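## Task

Remove a single wine glass from the rack and set it standing upright on the table, away from every other object. The glass is fragile: the attempt fails if any glass is tossed, released from higher than about a finger's width, or tips over while no gripper holds it, and a bump as strong as falling a thumb's length may also fail it. The remaining glass must still hang straight in its curl.

## Robot and tools

Robot: two arms, left_arm and right_arm, each with a two-finger gripper. Scene frame: origin at table-top height, halfway between the arms' nominal bases; +x points out over the table, +z up, left_arm on the +y side (image left/right may differ). Actual bases: left_arm at (-0.008, +0.360, +0.044) m, unrotated; right_arm at (+0.003, -0.308, +0.016) m, yawed slightly (quat_wxyz +1.000, 0, 0, +0.024). Each arm's reported hand pose, velocities and targets, and its wrist camera pose, are in that arm's own base frame; fixed cameras and the table use the scene frame. The fingers point along the gripper's +z and open along its y. end_effector_position marks the spot between the pads, roughly 1 cm short of the fingertips. Reported poses can be off by a few cm, more at long reach.

execute_actions(actions, cameras): actions is a list of actions; each action is a table of up to 15 rows, one row per 1/30 s step; if shorter, the last row is held for the remaining steps. Every row has 14 numbers in [-1, 1]: left dx, dy, dz, rx, ry, rz, opening, then the same seven for right. The six pose numbers are an offset from that arm's Hand target as it was when the action began, along the arm's own base axes; every row is measured from that same start, not from the row before. 1.0 equals 0.6 m or 180 degrees; rx, ry, rz form a single rotation vector, turning about the Hand target's position. Sending the same offset again moves further. Opening is absolute: +1 fully open (0.094 m), -1 shut. A 0 opening is a real command (half open), so resend the current opening to leave a gripper alone. Six zeros re-request the current Hand target. Images return only for an empty actions list or when cameras names them (["all"], a list of names, or []).

move(target, speed, blend, opening_speed, grip_force, blocking, cameras): target is one 14-number row as above, or a list of up to 15 such rows; all rows are offsets from the same starting Hand targets, not chained. Straight-line paths, all arms finishing together, at least 0.5 s, cut off at 10 s total. speed: top path speed in m/s, 0.002 to 2.9, default 0.25 (rotation up to twice that in rad/s); one value or one per target. blend: corner rounding radius in m for lists; 0 (default) stops at each point. opening_speed: rate of opening change per second on the -1..1 scale, at least 0.2; use it to close gently on glass. grip_force: newtons per finger pad, 10 to 50 (full), one value or one per arm, persists; lower force closes slowly. blocking=false returns after about 0.5 s while the move continues. Paths do not avoid obstacles or the other arm; faster moves lag and overshoot more and hit harder. Avoid paths passing near an arm's own base. The result adds a move: line giving the ending (done, off_target, moving, held, fault) and limits (paced = pose clipped, held = steps withheld).

wait(seconds 0 to 10, cameras): let time pass holding commands; a running move continues. stop(cameras): brake the running move. zoom_image(camera, region [x0, y0, x1, y1] in pixels, at most 504 wide and high): closer look at the newest image of cam_head_left, cam_head_right, cam_high, cam_low, cam_left_wrist or cam_right_wrist (all 672x504). finished_scene(scene 1 or 2): ends the scene for good; the glass must stay upright without help.

Result lines: end_effector_position (m) and end_effector_quat_wxyz per arm in its base frame; Hand target (last commanded pose after clipping, the origin for the next offsets); Tool commands; Joint positions (last value = finger opening in m); Joint velocities (may be omitted when all read as noise); joint torques; grip_measured (opening on the command scale, reads up to about 2.5 mm wide when empty, narrower than a squeezed part); grip_effort_nm (gripper motor effort, negative closing, not pad force); step readings of position for action calls; MOTOR HOT, OVER-TEMPERATURE FAULT lines.

Behaviour: commanded orientation is clipped to within 40 degrees of the measured one each step. Grippers often stop short of or below the target and may tilt; check after each move and send the remaining distance or correct the tilt. Small moves may not happen or may go sideways. A blocked arm keeps pushing until commanded back past its gripper. Grip force rises about 1 N per 0.001 below first touch, then jumps to the limit near 20 N, so close slowly and not far below the glass width; release by commanding well above grip_measured.

Avoid: dropping or tossing glasses, knocking the rack or glasses, pressing hard on fixtures or the table, letting anything fall off the table, arms or grippers touching each other (closing on the other gripper counts), the wrist-camera cable touching things. Holding loads, stretching out or pushing an unreachable pose heats motors: 75 °C warns, 90 °C folds that arm away for the scene, 100 °C it collapses. Loose objects may occasionally be nudged. Less time, smooth motion and low effort are better.

Each tool is called after "Emit:" as a command line: name --argument value for each argument, lists and objects as JSON in quotes; but a table of rows of numbers goes row by row, as --pt "numbers of a row", without its own name.

## Session

Emit:
execute_actions --actions '[]'

Scene clock: 0.00 s.
left_arm: end_effector_position=(+0.3920, +0.0148, +0.0782) grip_measured=+1.000 grip_effort_nm=n/a end_effector_quat_wxyz=(+0.549, -0.041, +0.834, +0.028) | right_arm: end_effector_position=(+0.3988, -0.0248, +0.0738) grip_measured=+1.000 grip_effort_nm=n/a end_effector_quat_wxyz=(+0.540, +0.024, +0.840, -0.037)
Joint positions: left_arm=[-0.004 1.543 0.381 0.753 -0.095 -0.039 0.094] | right_arm=[-0.039 1.577 0.414 0.735 0.052 -0.016 0.094]
Joint velocities: within noise
Joint torques (N m): no reading
Heat: left arm: 30 °C; right arm: 29 °C.
Hand target: left_arm +0.3932, +0.0148, +0.0804; +0.551, -0.041, +0.833, +0.028 | right_arm +0.4000, -0.0248, +0.0763; +0.542, +0.024, +0.839, -0.037
Tool commands: left_gripper/opening=+1.0 right_gripper/opening=+1.0

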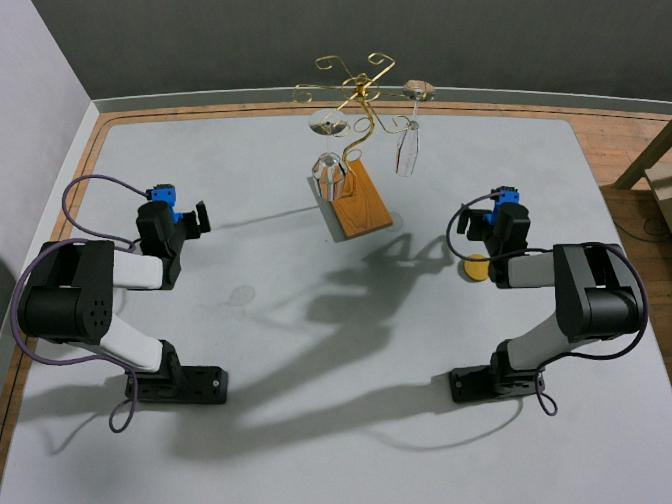

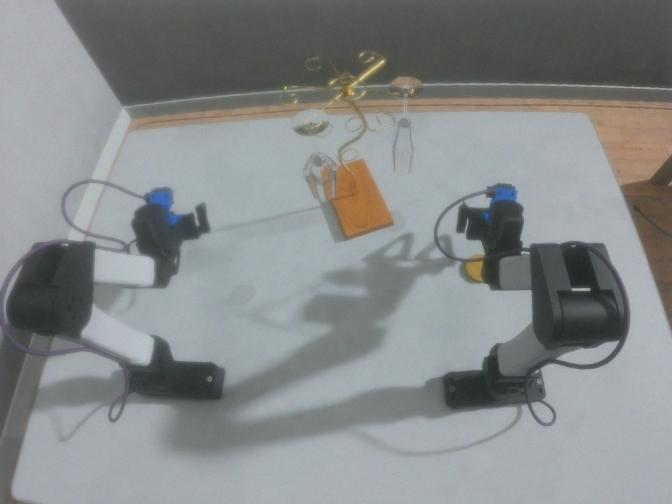

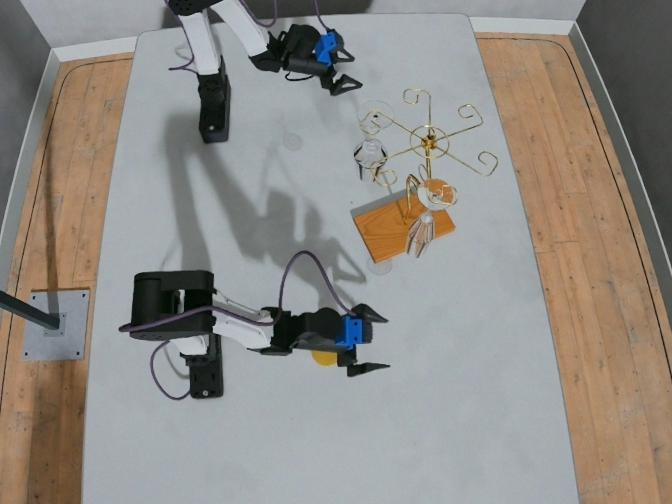

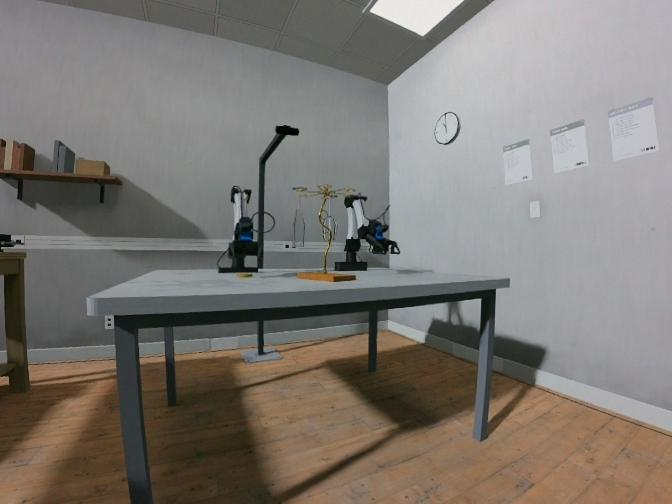

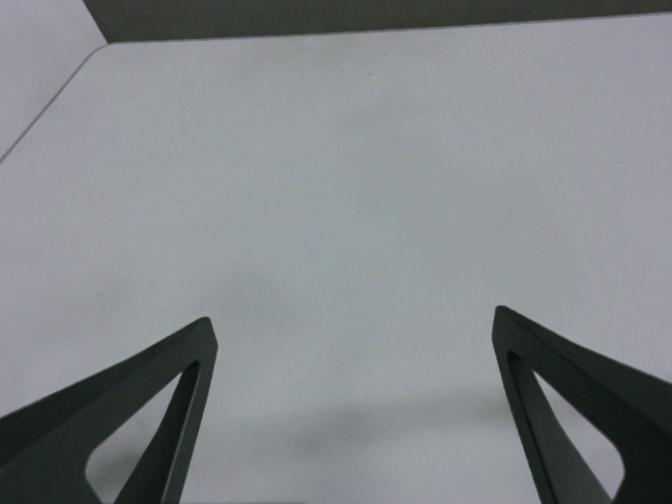

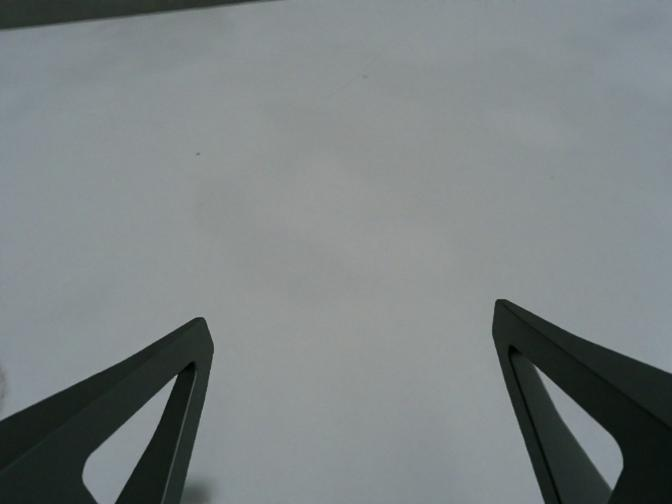

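Emit:
zoom_image --camera "cam_head_left" --region '[270, 40, 470, 250]'

Emit:
zoom_image --camera "cam_head_right" --region '[270, 40, 470, 250]'

Emit:
zoom_image --camera "cam_high" --region '[330, 70, 530, 280]'

Emit:
zoom_image --camera "cam_low" --region '[220, 170, 420, 290]'

Scaled by 2.400 from the camera's 672x504 image, which has a finer 960x720 frame.

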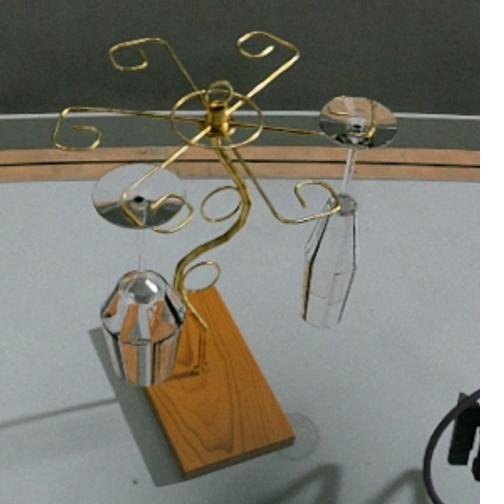

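Scaled by 2.400 from the camera's 672x504 image, which has a finer 960x720 frame.

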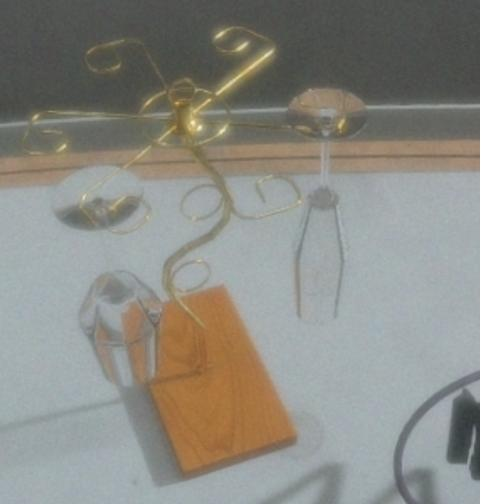

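Scaled by 2.400 from the camera's 672x504 image, which has a finer 960x720 frame.

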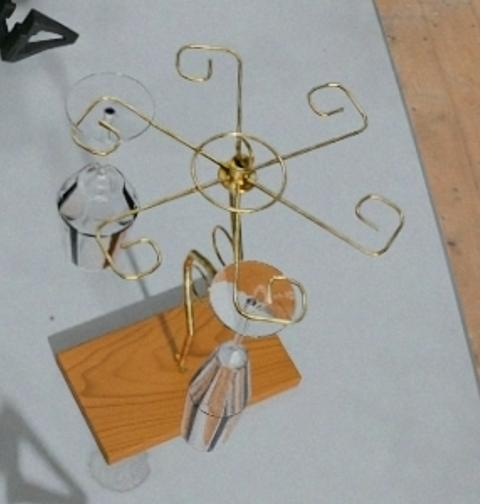

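Scaled by 2.520 from the camera's 672x504 image, which has a finer 960x720 frame.

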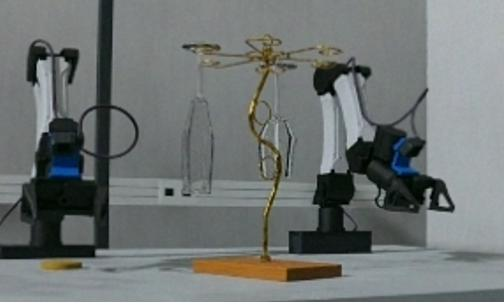

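Emit:
zoom_image --camera "cam_high" --region '[270, 270, 420, 400]'

Emit:
zoom_image --camera "cam_high" --region '[250, 0, 400, 130]'

Emit:
zoom_image --camera "cam_head_left" --region '[430, 170, 550, 290]'

Emit:
zoom_image --camera "cam_head_left" --region '[110, 170, 230, 290]'

Scaled by 3.360 from the camera's 672x504 image, which has a finer 960x720 frame.

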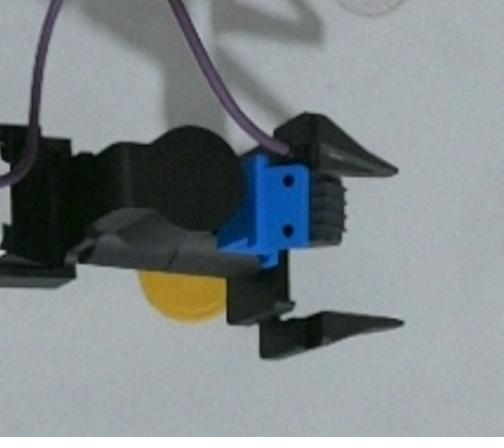

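Scaled by 3.360 from the camera's 672x504 image, which has a finer 960x720 frame.

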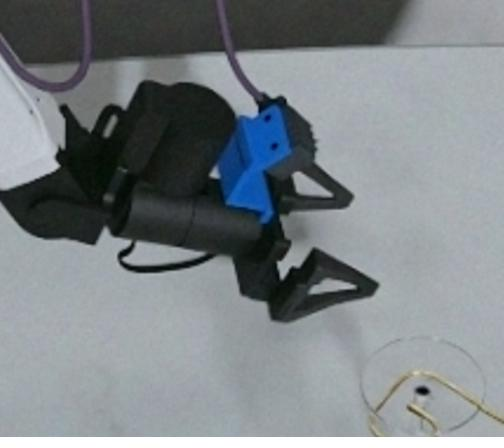

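Scaled by 4.200 from the camera's 672x504 image, which has a finer 960x720 frame.

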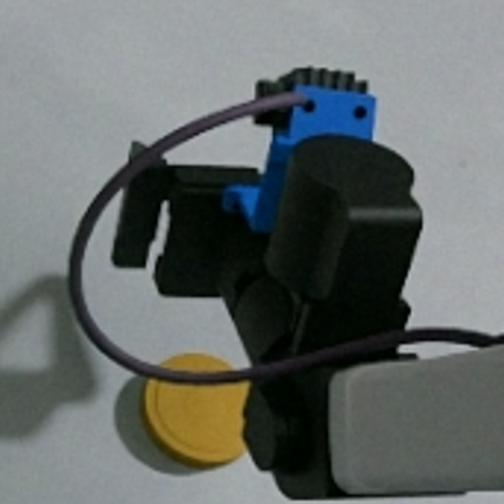

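Scaled by 4.200 from the camera's 672x504 image, which has a finer 960x720 frame.

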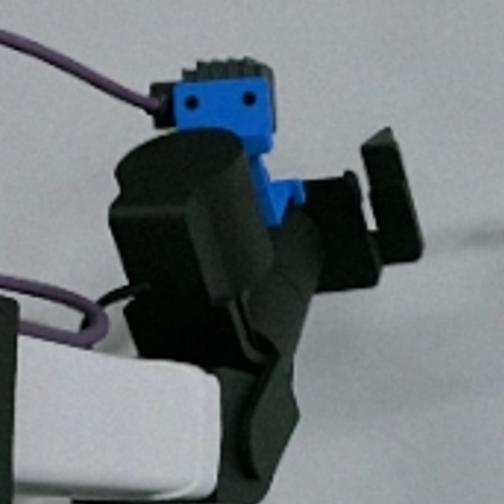

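Emit:
zoom_image --camera "cam_head_left" --region '[285, 60, 385, 160]'

Emit:
zoom_image --camera "cam_high" --region '[345, 85, 445, 185]'

Emit:
zoom_image --camera "cam_low" --region '[280, 170, 370, 290]'

Emit:
zoom_image --camera "cam_head_right" --region '[270, 60, 370, 160]'

Scaled by 5.040 from the camera's 672x504 image, which has a finer 960x720 frame.

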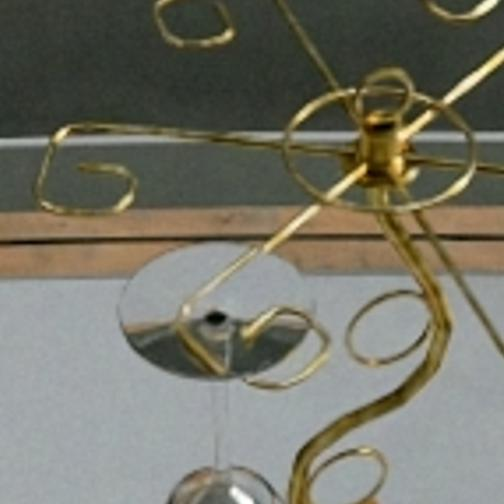

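Scaled by 5.040 from the camera's 672x504 image, which has a finer 960x720 frame.

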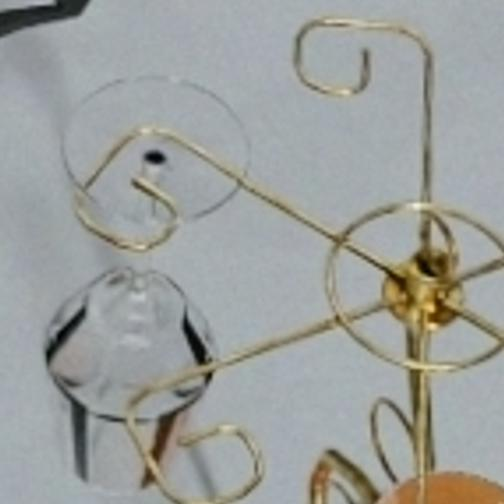

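Scaled by 4.200 from the camera's 672x504 image, which has a finer 960x720 frame.

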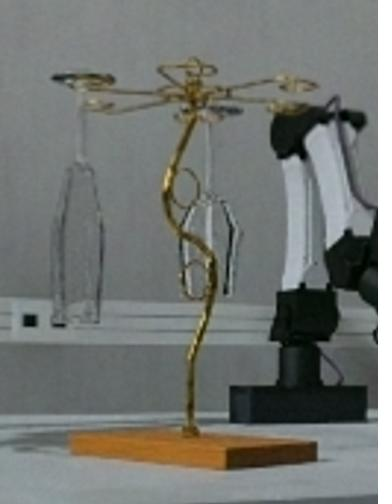

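Scaled by 5.040 from the camera's 672x504 image, which has a finer 960x720 frame.

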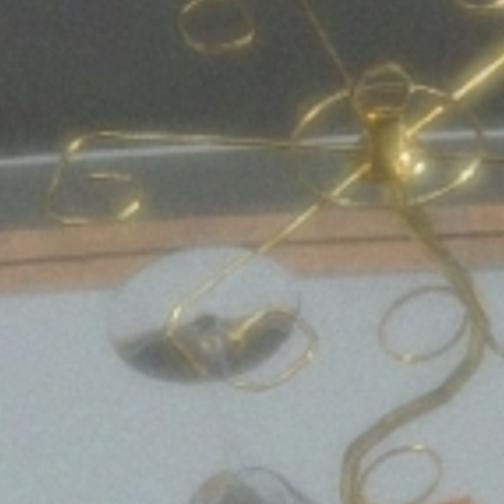

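Emit:
move --target '[-0.157, -0.4425, 0.1993, -0.0442, -0.1417, -0.2495, 1, 0, 0, 0, 0, 0, 0, 1]' --speed 0.4 --cameras '["cam_left_wrist", "cam_head_left", "cam_high"]'

Scene clock: 62.67 s.
left_arm: end_effector_position=(+0.2974, -0.2451, +0.1923) grip_measured=+1.000 grip_effort_nm=0.01 end_effector_quat_wxyz=(+0.674, +0.232, +0.657, -0.246) | right_arm: end_effector_position=(+0.3988, -0.0248, +0.0738) grip_measured=+1.000 grip_effort_nm=0.03 end_effector_quat_wxyz=(+0.540, +0.024, +0.840, -0.037)
Joint positions: left_arm=[-0.689 1.376 0.297 1.108 0 -0.01 0.094] | right_arm=[-0.039 1.577 0.414 0.735 0.052 -0.016 0.094]
Joint torques (N m): left_arm=[-0.96 -3.29 7.86 2.53 0.02 0.08] | right_arm=[0.24 -7.13 4.96 2.02 -0.01 -0.08]
Heat: left arm: 40 °C; right arm: 34 °C.
Hand target: left_arm +0.2990, -0.2507, +0.2000; +0.682, +0.236, +0.647, -0.248 | right_arm +0.4000, -0.0248, +0.0763; +0.542, +0.024, +0.839, -0.037
Off the commanded pose: left_arm 0.010 m, 2 deg | right_arm 0.003 m, 0 deg.
move: done
camera_calibration:
cam_left_wrist: T_world_to_cam=[[-0.591833, -0.802967, -0.0705524, -0.0041236], [-0.342927, 0.330032, -0.879477, 0.380643], [0.729475, -0.496309, -0.470683, -0.122132], [0, 0, 0, 1]] pos_world=[0.217184, -0.189551, 0.27699]
Images, in order (width x height): cam_head_left 672x504, cam_high 672x504, cam_left_wrist 672x504.

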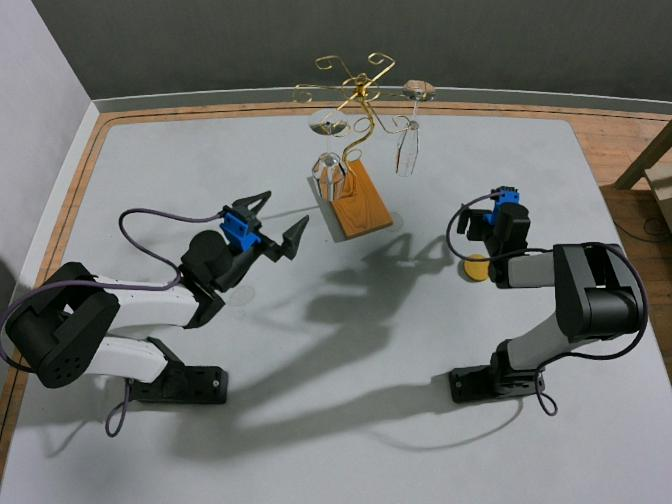

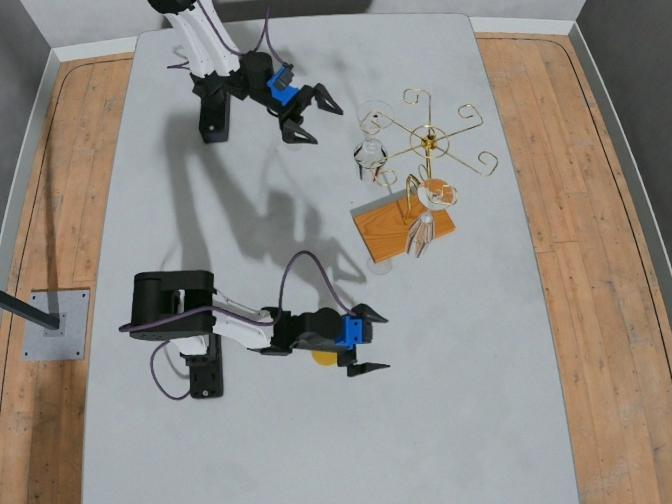

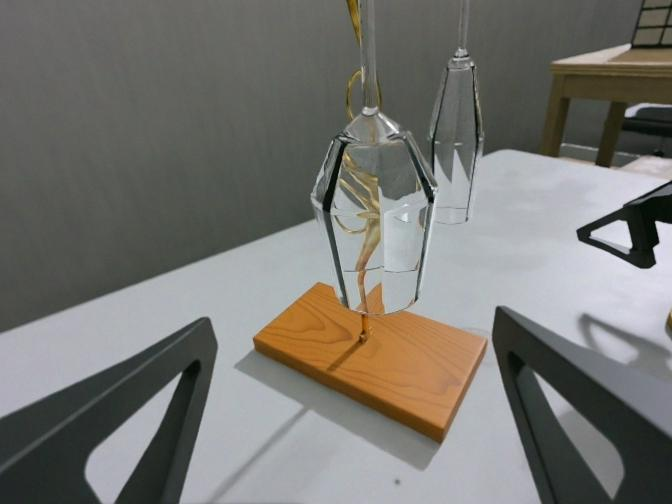

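Emit:
zoom_image --camera "cam_left_wrist" --region '[260, 0, 500, 330]'

Emit:
zoom_image --camera "cam_high" --region '[250, 50, 450, 200]'

Emit:
zoom_image --camera "cam_head_left" --region '[160, 60, 400, 280]'

Scaled by 1.527 from the camera's 672x504 image, which has a finer 960x720 frame.

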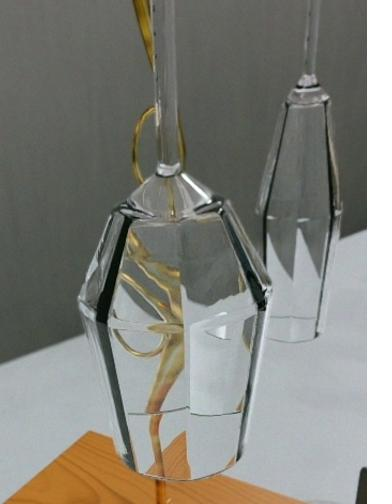

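Scaled by 2.520 from the camera's 672x504 image, which has a finer 960x720 frame.

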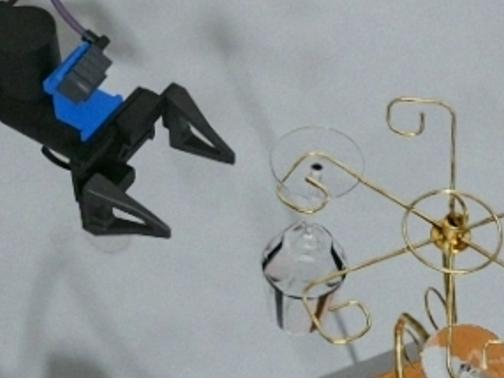

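Scaled by 2.100 from the camera's 672x504 image, which has a finer 960x720 frame.

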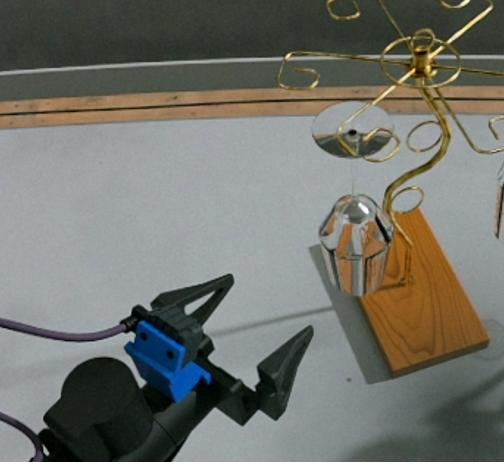

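Emit:
move --target '[0.0527, -0.0672, 0.0112, -0.0212, -0.0257, 0, 1, 0, 0, 0, 0, 0, 0, 1]' --speed 0.2 --cameras '["cam_left_wrist"]'

Scene clock: 75.40 s.
left_arm: end_effector_position=(+0.3276, -0.2882, +0.1996) grip_measured=+1.000 grip_effort_nm=0.01 end_effector_quat_wxyz=(+0.703, +0.228, +0.620, -0.264) | right_arm: end_effector_position=(+0.3988, -0.0248, +0.0738) grip_measured=+1.000 grip_effort_nm=0.03 end_effector_quat_wxyz=(+0.540, +0.024, +0.840, -0.037)
Joint positions: left_arm=[-0.729 1.677 0.466 1.34 -0.018 -0.004 0.094] | right_arm=[-0.039 1.577 0.414 0.735 0.052 -0.016 0.094]
Joint torques (N m): left_arm=[-0.98 -5.38 7.09 2.48 -0.18 0.07] | right_arm=[0.25 -7.1 5.07 2.06 0 -0.08]
Heat: left arm: 41 °C; right arm: 35 °C.
Hand target: left_arm +0.3306, -0.2910, +0.2067; +0.714, +0.223, +0.610, -0.260 | right_arm +0.4000, -0.0248, +0.0763; +0.542, +0.024, +0.839, -0.037
Off the commanded pose: left_arm 0.008 m, 2 deg | right_arm 0.003 m, 0 deg.
move: done
camera_calibration:
cam_left_wrist: T_world_to_cam=[[-0.603171, -0.794724, -0.0678062, -0.0147101], [-0.266464, 0.280904, -0.922003, 0.380988], [0.751785, -0.538058, -0.381199, -0.199347], [0, 0, 0, 1]] pos_world=[0.242513, -0.225971, 0.274284]
Images, in order (width x height): cam_left_wrist 672x504.

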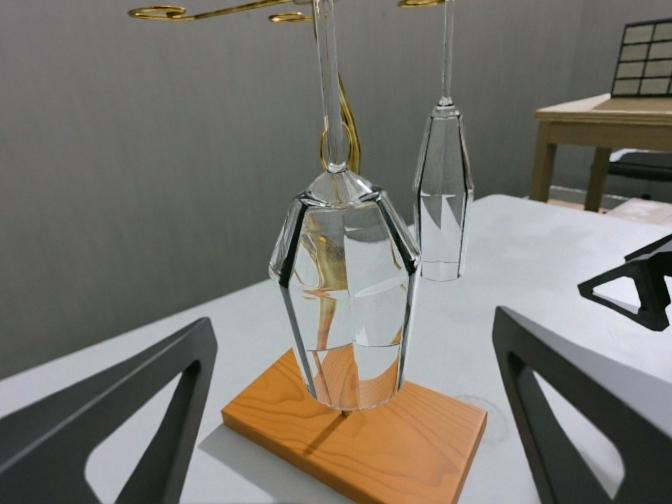

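Emit:
zoom_image --camera "cam_left_wrist" --region '[230, 130, 480, 430]'

Emit:
zoom_image --camera "cam_left_wrist" --region '[110, 0, 490, 190]'

Scaled by 1.680 from the camera's 672x504 image, which has a finer 960x720 frame.

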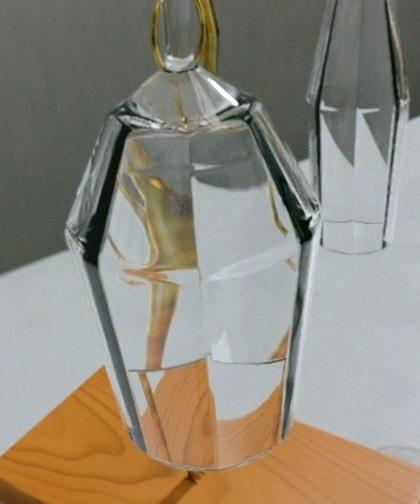

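Scaled by 1.326 from the camera's 672x504 image, which has a finer 960x720 frame.

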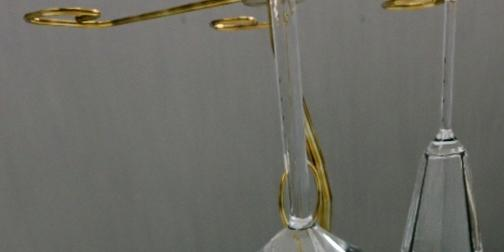

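Emit:
move --target '[-0.0715, -0.02, -0.0012, 0.0022, 0.0049, 0.1338, 1, 0, 0, 0, 0, 0, 0, 1]' --speed 0.25 --cameras '["cam_left_wrist", "cam_high"]'

Scene clock: 84.33 s.
left_arm: end_effector_position=(+0.2866, -0.3016, +0.1990) grip_measured=+1.000 grip_effort_nm=0.01 end_effector_quat_wxyz=(+0.740, +0.107, +0.657, -0.101) | right_arm: end_effector_position=(+0.3988, -0.0248, +0.0738) grip_measured=+1.000 grip_effort_nm=0.03 end_effector_quat_wxyz=(+0.540, +0.024, +0.840, -0.037)
Joint positions: left_arm=[-1.12 1.732 0.526 1.374 -0.815 0.149 0.094] | right_arm=[-0.039 1.577 0.414 0.735 0.052 -0.016 0.094]
Joint torques (N m): left_arm=[-0.75 -5.68 6.86 2.38 -0.13 -0.04] | right_arm=[0.27 -7.1 4.98 2.04 0.01 -0.05]
Heat: left arm: 43 °C; right arm: 35 °C.
Hand target: left_arm +0.2876, -0.3031, +0.2059; +0.747, +0.091, +0.650, -0.105 | right_arm +0.4000, -0.0248, +0.0763; +0.542, +0.024, +0.839, -0.037
Off the commanded pose: left_arm 0.007 m, 2 deg | right_arm 0.003 m, 0 deg.
move: done
camera_calibration:
cam_left_wrist: T_world_to_cam=[[-0.23008, -0.967914, -0.101023, -0.202751], [-0.36082, 0.181254, -0.914853, 0.368767], [0.90381, -0.174038, -0.390946, -0.107872], [0, 0, 0, 1]] pos_world=[0.183905, -0.28186, 0.274713]
Images, in order (width x height): cam_high 672x504, cam_left_wrist 672x504.

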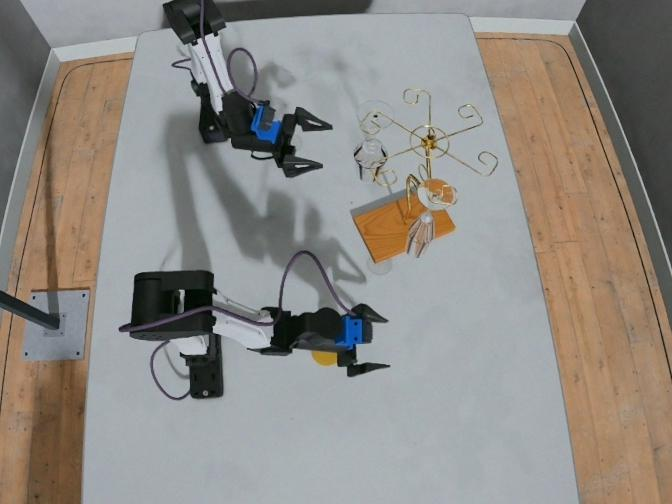

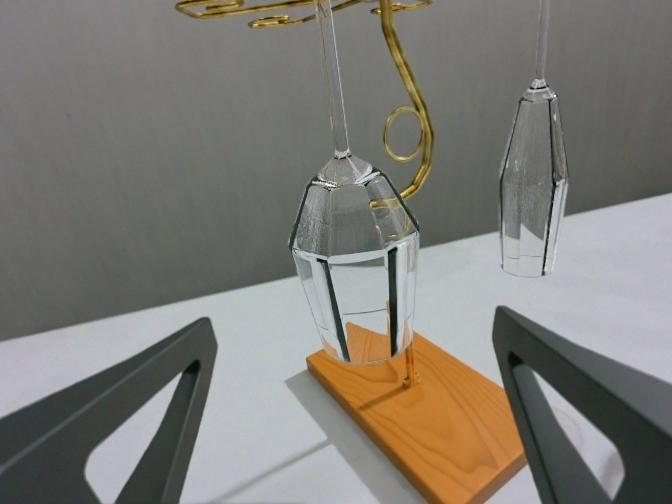

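Emit:
zoom_image --camera "cam_left_wrist" --region '[250, 130, 450, 380]'

Emit:
zoom_image --camera "cam_left_wrist" --region '[150, 0, 450, 180]'

Scaled by 2.016 from the camera's 672x504 image, which has a finer 960x720 frame.

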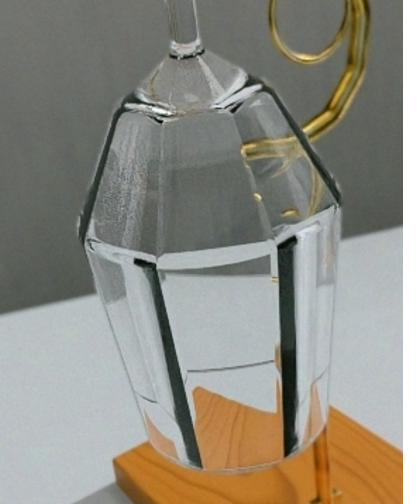

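Scaled by 1.680 from the camera's 672x504 image, which has a finer 960x720 frame.

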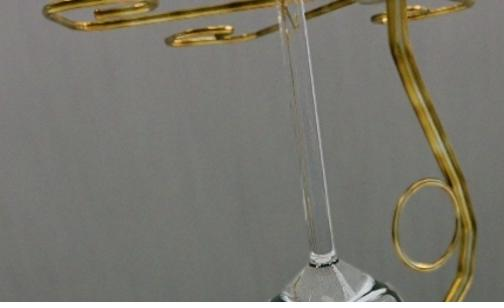

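Emit:
move --target '[0.1557, -0.0482, 0.0002, -0.0152, -0.0215, -0.001, 1, 0, 0, 0, 0, 0, 0, 1]' --speed 0.12 --cameras '["cam_left_wrist", "cam_high", "cam_head_left"]'

Scene clock: 89.93 s.
left_arm: end_effector_position=(+0.3777, -0.3314, +0.1991) grip_measured=+1.000 grip_effort_nm=0.01 end_effector_quat_wxyz=(+0.761, +0.093, +0.633, -0.107) | right_arm: end_effector_position=(+0.3988, -0.0248, +0.0738) grip_measured=+1.000 grip_effort_nm=0.03 end_effector_quat_wxyz=(+0.540, +0.024, +0.840, -0.037)
Joint positions: left_arm=[-0.925 2.007 0.838 1.396 -0.627 0.14 0.094] | right_arm=[-0.039 1.577 0.414 0.735 0.052 -0.016 0.094]
Joint torques (N m): left_arm=[0.4 -8.28 7.09 2.5 0.12 -0.16] | right_arm=[0.2 -7.06 4.88 2.04 0.06 -0.05]
Heat: left arm: 42 °C; right arm: 35 °C.
Hand target: left_arm +0.3811, -0.3319, +0.2061; +0.771, +0.078, +0.621, -0.118 | right_arm +0.4000, -0.0248, +0.0763; +0.542, +0.024, +0.839, -0.037
Off the commanded pose: left_arm 0.008 m, 3 deg | right_arm 0.003 m, 0 deg.
move: off_target (left_arm)
camera_calibration:
cam_left_wrist: T_world_to_cam=[[-0.215948, -0.973399, -0.0765537, -0.222622], [-0.306989, 0.142114, -0.941043, 0.379159], [0.926889, -0.179715, -0.329512, -0.218206], [0, 0, 0, 1]] pos_world=[0.270576, -0.309799, 0.267861]
Images, in order (width x height): cam_head_left 672x504, cam_high 672x504, cam_left_wrist 672x504.

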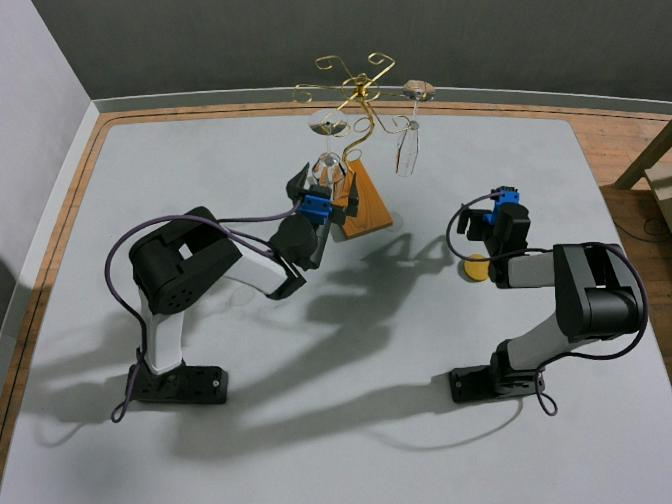

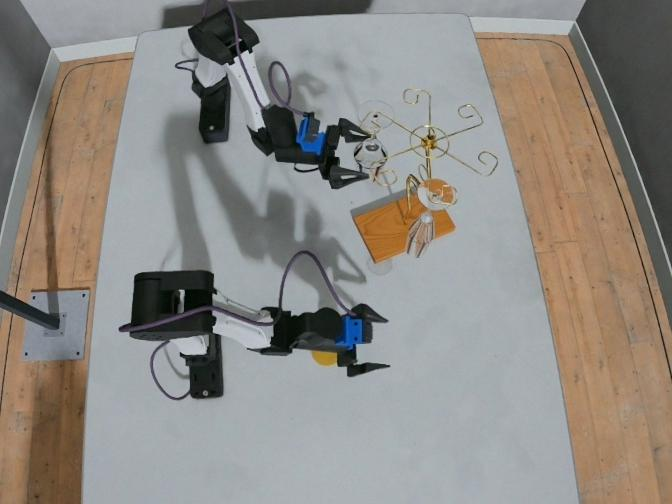

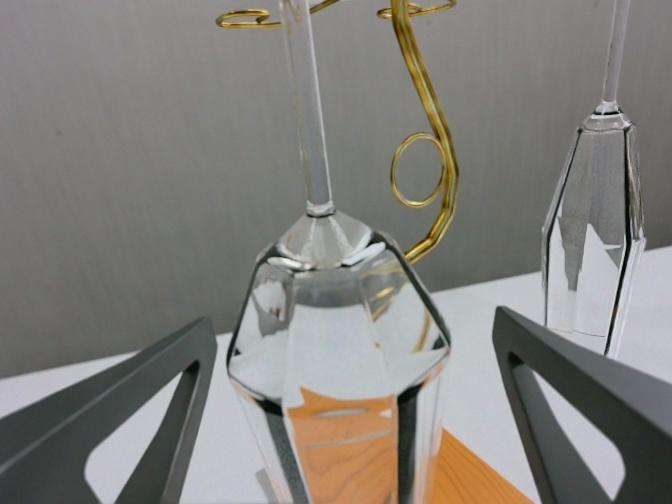

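Emit:
zoom_image --camera "cam_left_wrist" --region '[160, 180, 560, 504]'

Emit:
zoom_image --camera "cam_high" --region '[280, 80, 460, 220]'

Emit:
zoom_image --camera "cam_head_left" --region '[270, 60, 410, 260]'

Scaled by 1.260 from the camera's 672x504 image, which has a finer 960x720 frame.

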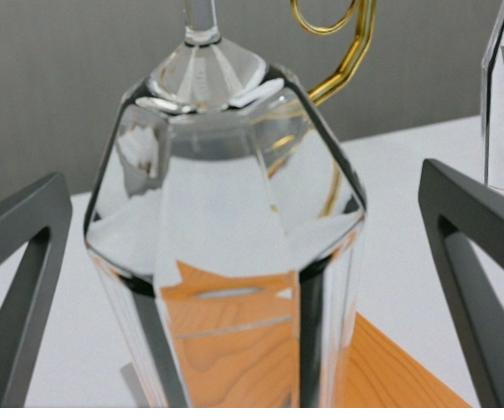

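Scaled by 2.800 from the camera's 672x504 image, which has a finer 960x720 frame.

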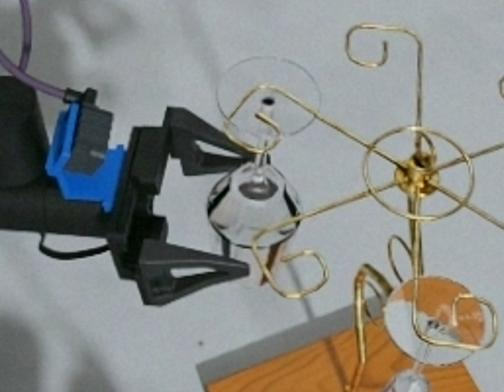

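Scaled by 2.520 from the camera's 672x504 image, which has a finer 960x720 frame.

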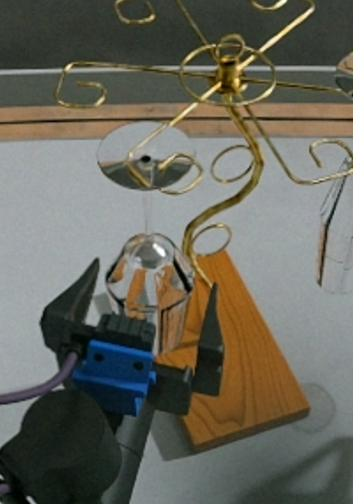

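Emit:
move --target '[0.0158, 0.0035, 0, 0, 0, 0, 1, 0, 0, 0, 0, 0, 0, 1]' --speed 0.1 --cameras '["cam_left_wrist", "cam_high"]'

Emit:
zoom_image --camera "cam_left_wrist" --region '[160, 180, 560, 504]'

Emit:
zoom_image --camera "cam_high" --region '[280, 80, 460, 220]'

Scene clock: 95.90 s.
left_arm: end_effector_position=(+0.3861, -0.3296, +0.2022) grip_measured=+1.000 grip_effort_nm=0.01 end_effector_quat_wxyz=(+0.764, +0.089, +0.629, -0.111) | right_arm: end_effector_position=(+0.3988, -0.0248, +0.0738) grip_measured=+1.000 grip_effort_nm=0.03 end_effector_quat_wxyz=(+0.540, +0.024, +0.840, -0.037)
Joint positions: left_arm=[-0.902 2.016 0.857 1.396 -0.604 0.133 0.094] | right_arm=[-0.039 1.577 0.414 0.735 0.052 -0.016 0.094]
Joint torques (N m): left_arm=[0.53 -8.36 7.13 2.35 0.11 -0.12] | right_arm=[0.2 -7.23 5.04 2.05 0 -0.1]
Heat: left arm: 42 °C; right arm: 35 °C.
Hand target: left_arm +0.3906, -0.3297, +0.2061; +0.771, +0.078, +0.621, -0.118 | right_arm +0.4000, -0.0248, +0.0763; +0.542, +0.024, +0.839, -0.037
Off the commanded pose: left_arm 0.006 m, 2 deg | right_arm 0.003 m, 0 deg.
move: done
camera_calibration:
cam_left_wrist: T_world_to_cam=[[-0.216861, -0.973893, -0.0671112, -0.220615], [-0.299029, 0.131714, -0.94511, 0.378666], [0.929276, -0.18489, -0.319785, -0.2292], [0, 0, 0, 1]] pos_world=[0.278379, -0.307107, 0.26978]
Images, in order (width x height): cam_high 672x504, cam_left_wrist 672x504.

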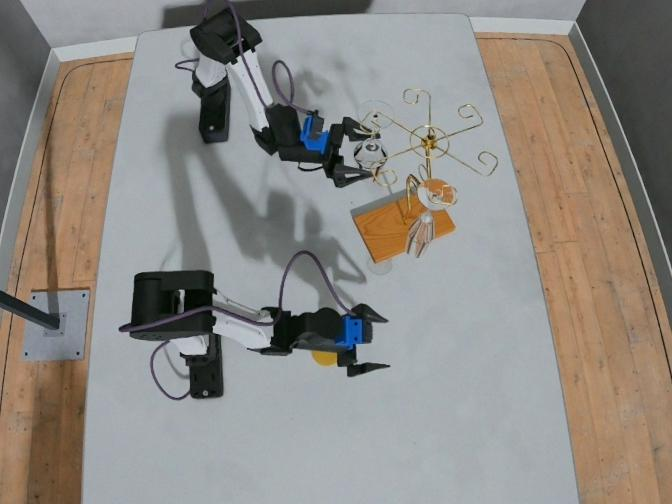

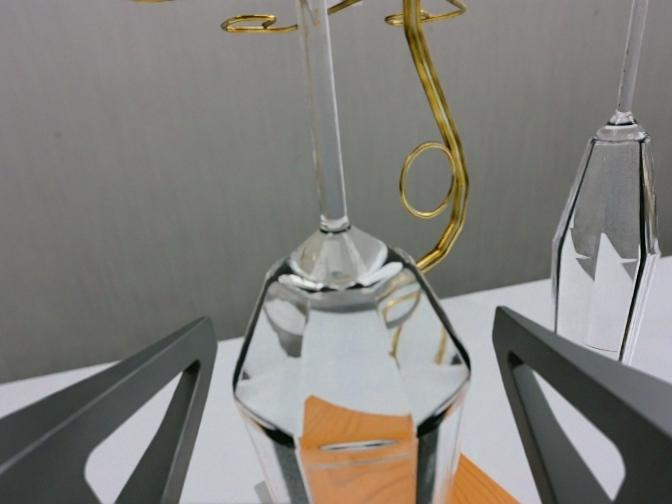

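Scaled by 1.260 from the camera's 672x504 image, which has a finer 960x720 frame.

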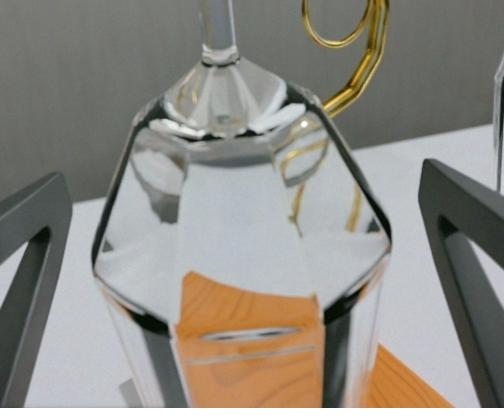

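Scaled by 2.800 from the camera's 672x504 image, which has a finer 960x720 frame.

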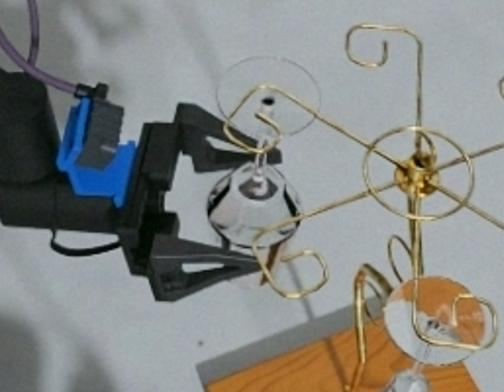

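Emit:
move --target '[0, 0, 0, 0, 0, 0, 0.2, 0, 0, 0, 0, 0, 0, 1]' --grip_force '[35, 50]' --opening_speed 0.4 --cameras '["cam_left_wrist", "cam_high", "cam_head_left"]'

Emit:
zoom_image --camera "cam_left_wrist" --region '[160, 0, 560, 504]'

Emit:
zoom_image --camera "cam_high" --region '[280, 80, 460, 220]'

Emit:
zoom_image --camera "cam_head_left" --region '[270, 60, 410, 260]'

Scene clock: 98.93 s.
left_arm: end_effector_position=(+0.3860, -0.3299, +0.2023) grip_measured=+0.510 grip_effort_nm=-0.75 end_effector_quat_wxyz=(+0.764, +0.090, +0.629, -0.112) | right_arm: end_effector_position=(+0.3988, -0.0248, +0.0738) grip_measured=+1.000 grip_effort_nm=0.03 end_effector_quat_wxyz=(+0.540, +0.024, +0.840, -0.037)
Joint positions: left_arm=[-0.902 2.016 0.857 1.396 -0.602 0.132 0.071] | right_arm=[-0.039 1.577 0.414 0.735 0.052 -0.016 0.094]
Joint torques (N m): left_arm=[0.5 -8.31 7.16 2.35 0.07 -0.15] | right_arm=[0.34 -7.05 4.92 2.04 0.01 -0.06]
Heat: left arm: 42 °C; right arm: 36 °C.
Hand target: left_arm +0.3906, -0.3297, +0.2061; +0.771, +0.078, +0.621, -0.118 | right_arm +0.4000, -0.0248, +0.0763; +0.542, +0.024, +0.839, -0.037
Off the commanded pose: left_arm 0.006 m, 2 deg | right_arm 0.003 m, 0 deg.
grip_force (N): 35, 50
move: done
camera_calibration:
cam_left_wrist: T_world_to_cam=[[-0.2188, -0.973485, -0.0667285, -0.220075], [-0.29863, 0.13191, -0.945209, 0.378611], [0.928949, -0.186885, -0.319574, -0.229682], [0, 0, 0, 1]] pos_world=[0.278275, -0.307107, 0.269781]
Images, in order (width x height): cam_head_left 672x504, cam_high 672x504, cam_left_wrist 672x504.

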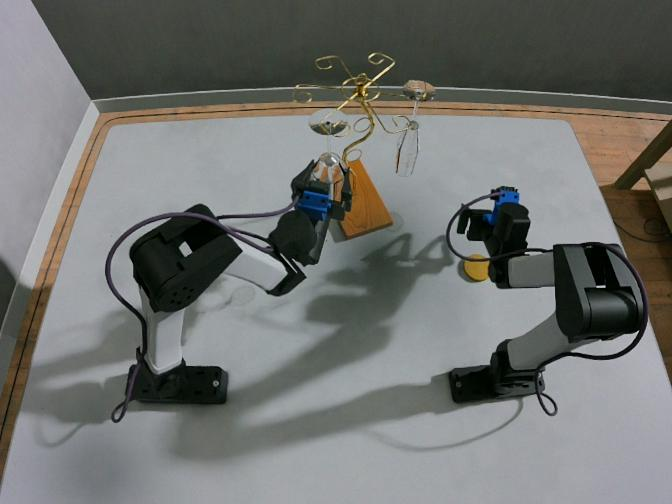

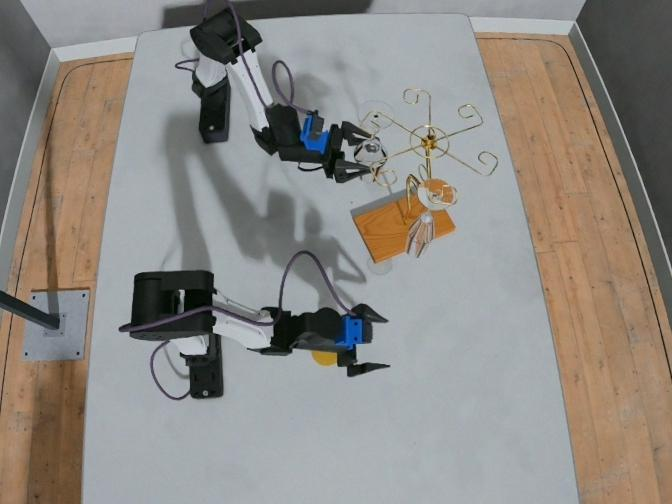

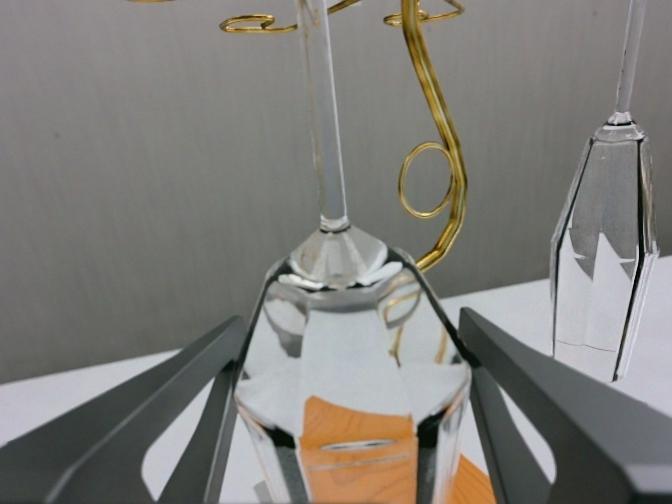

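Scaled by 1.000.

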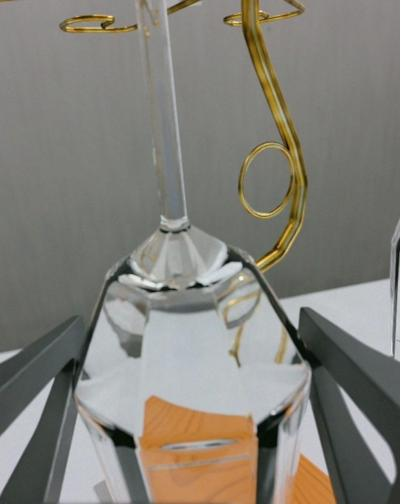

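Scaled by 2.800 from the camera's 672x504 image, which has a finer 960x720 frame.

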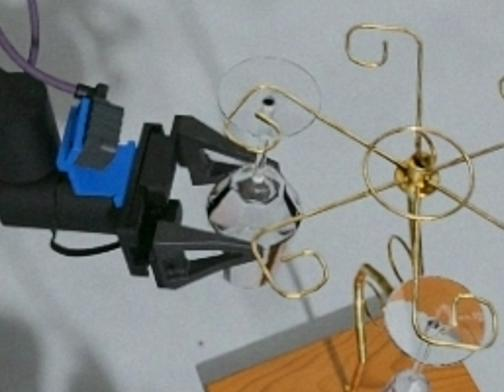

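Scaled by 2.520 from the camera's 672x504 image, which has a finer 960x720 frame.

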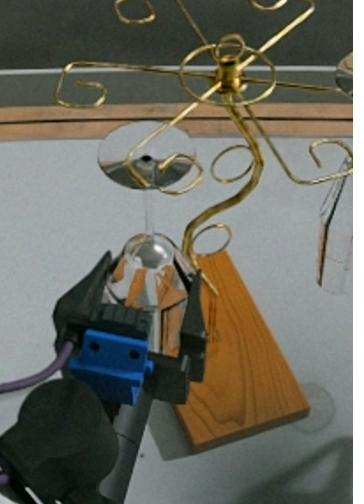

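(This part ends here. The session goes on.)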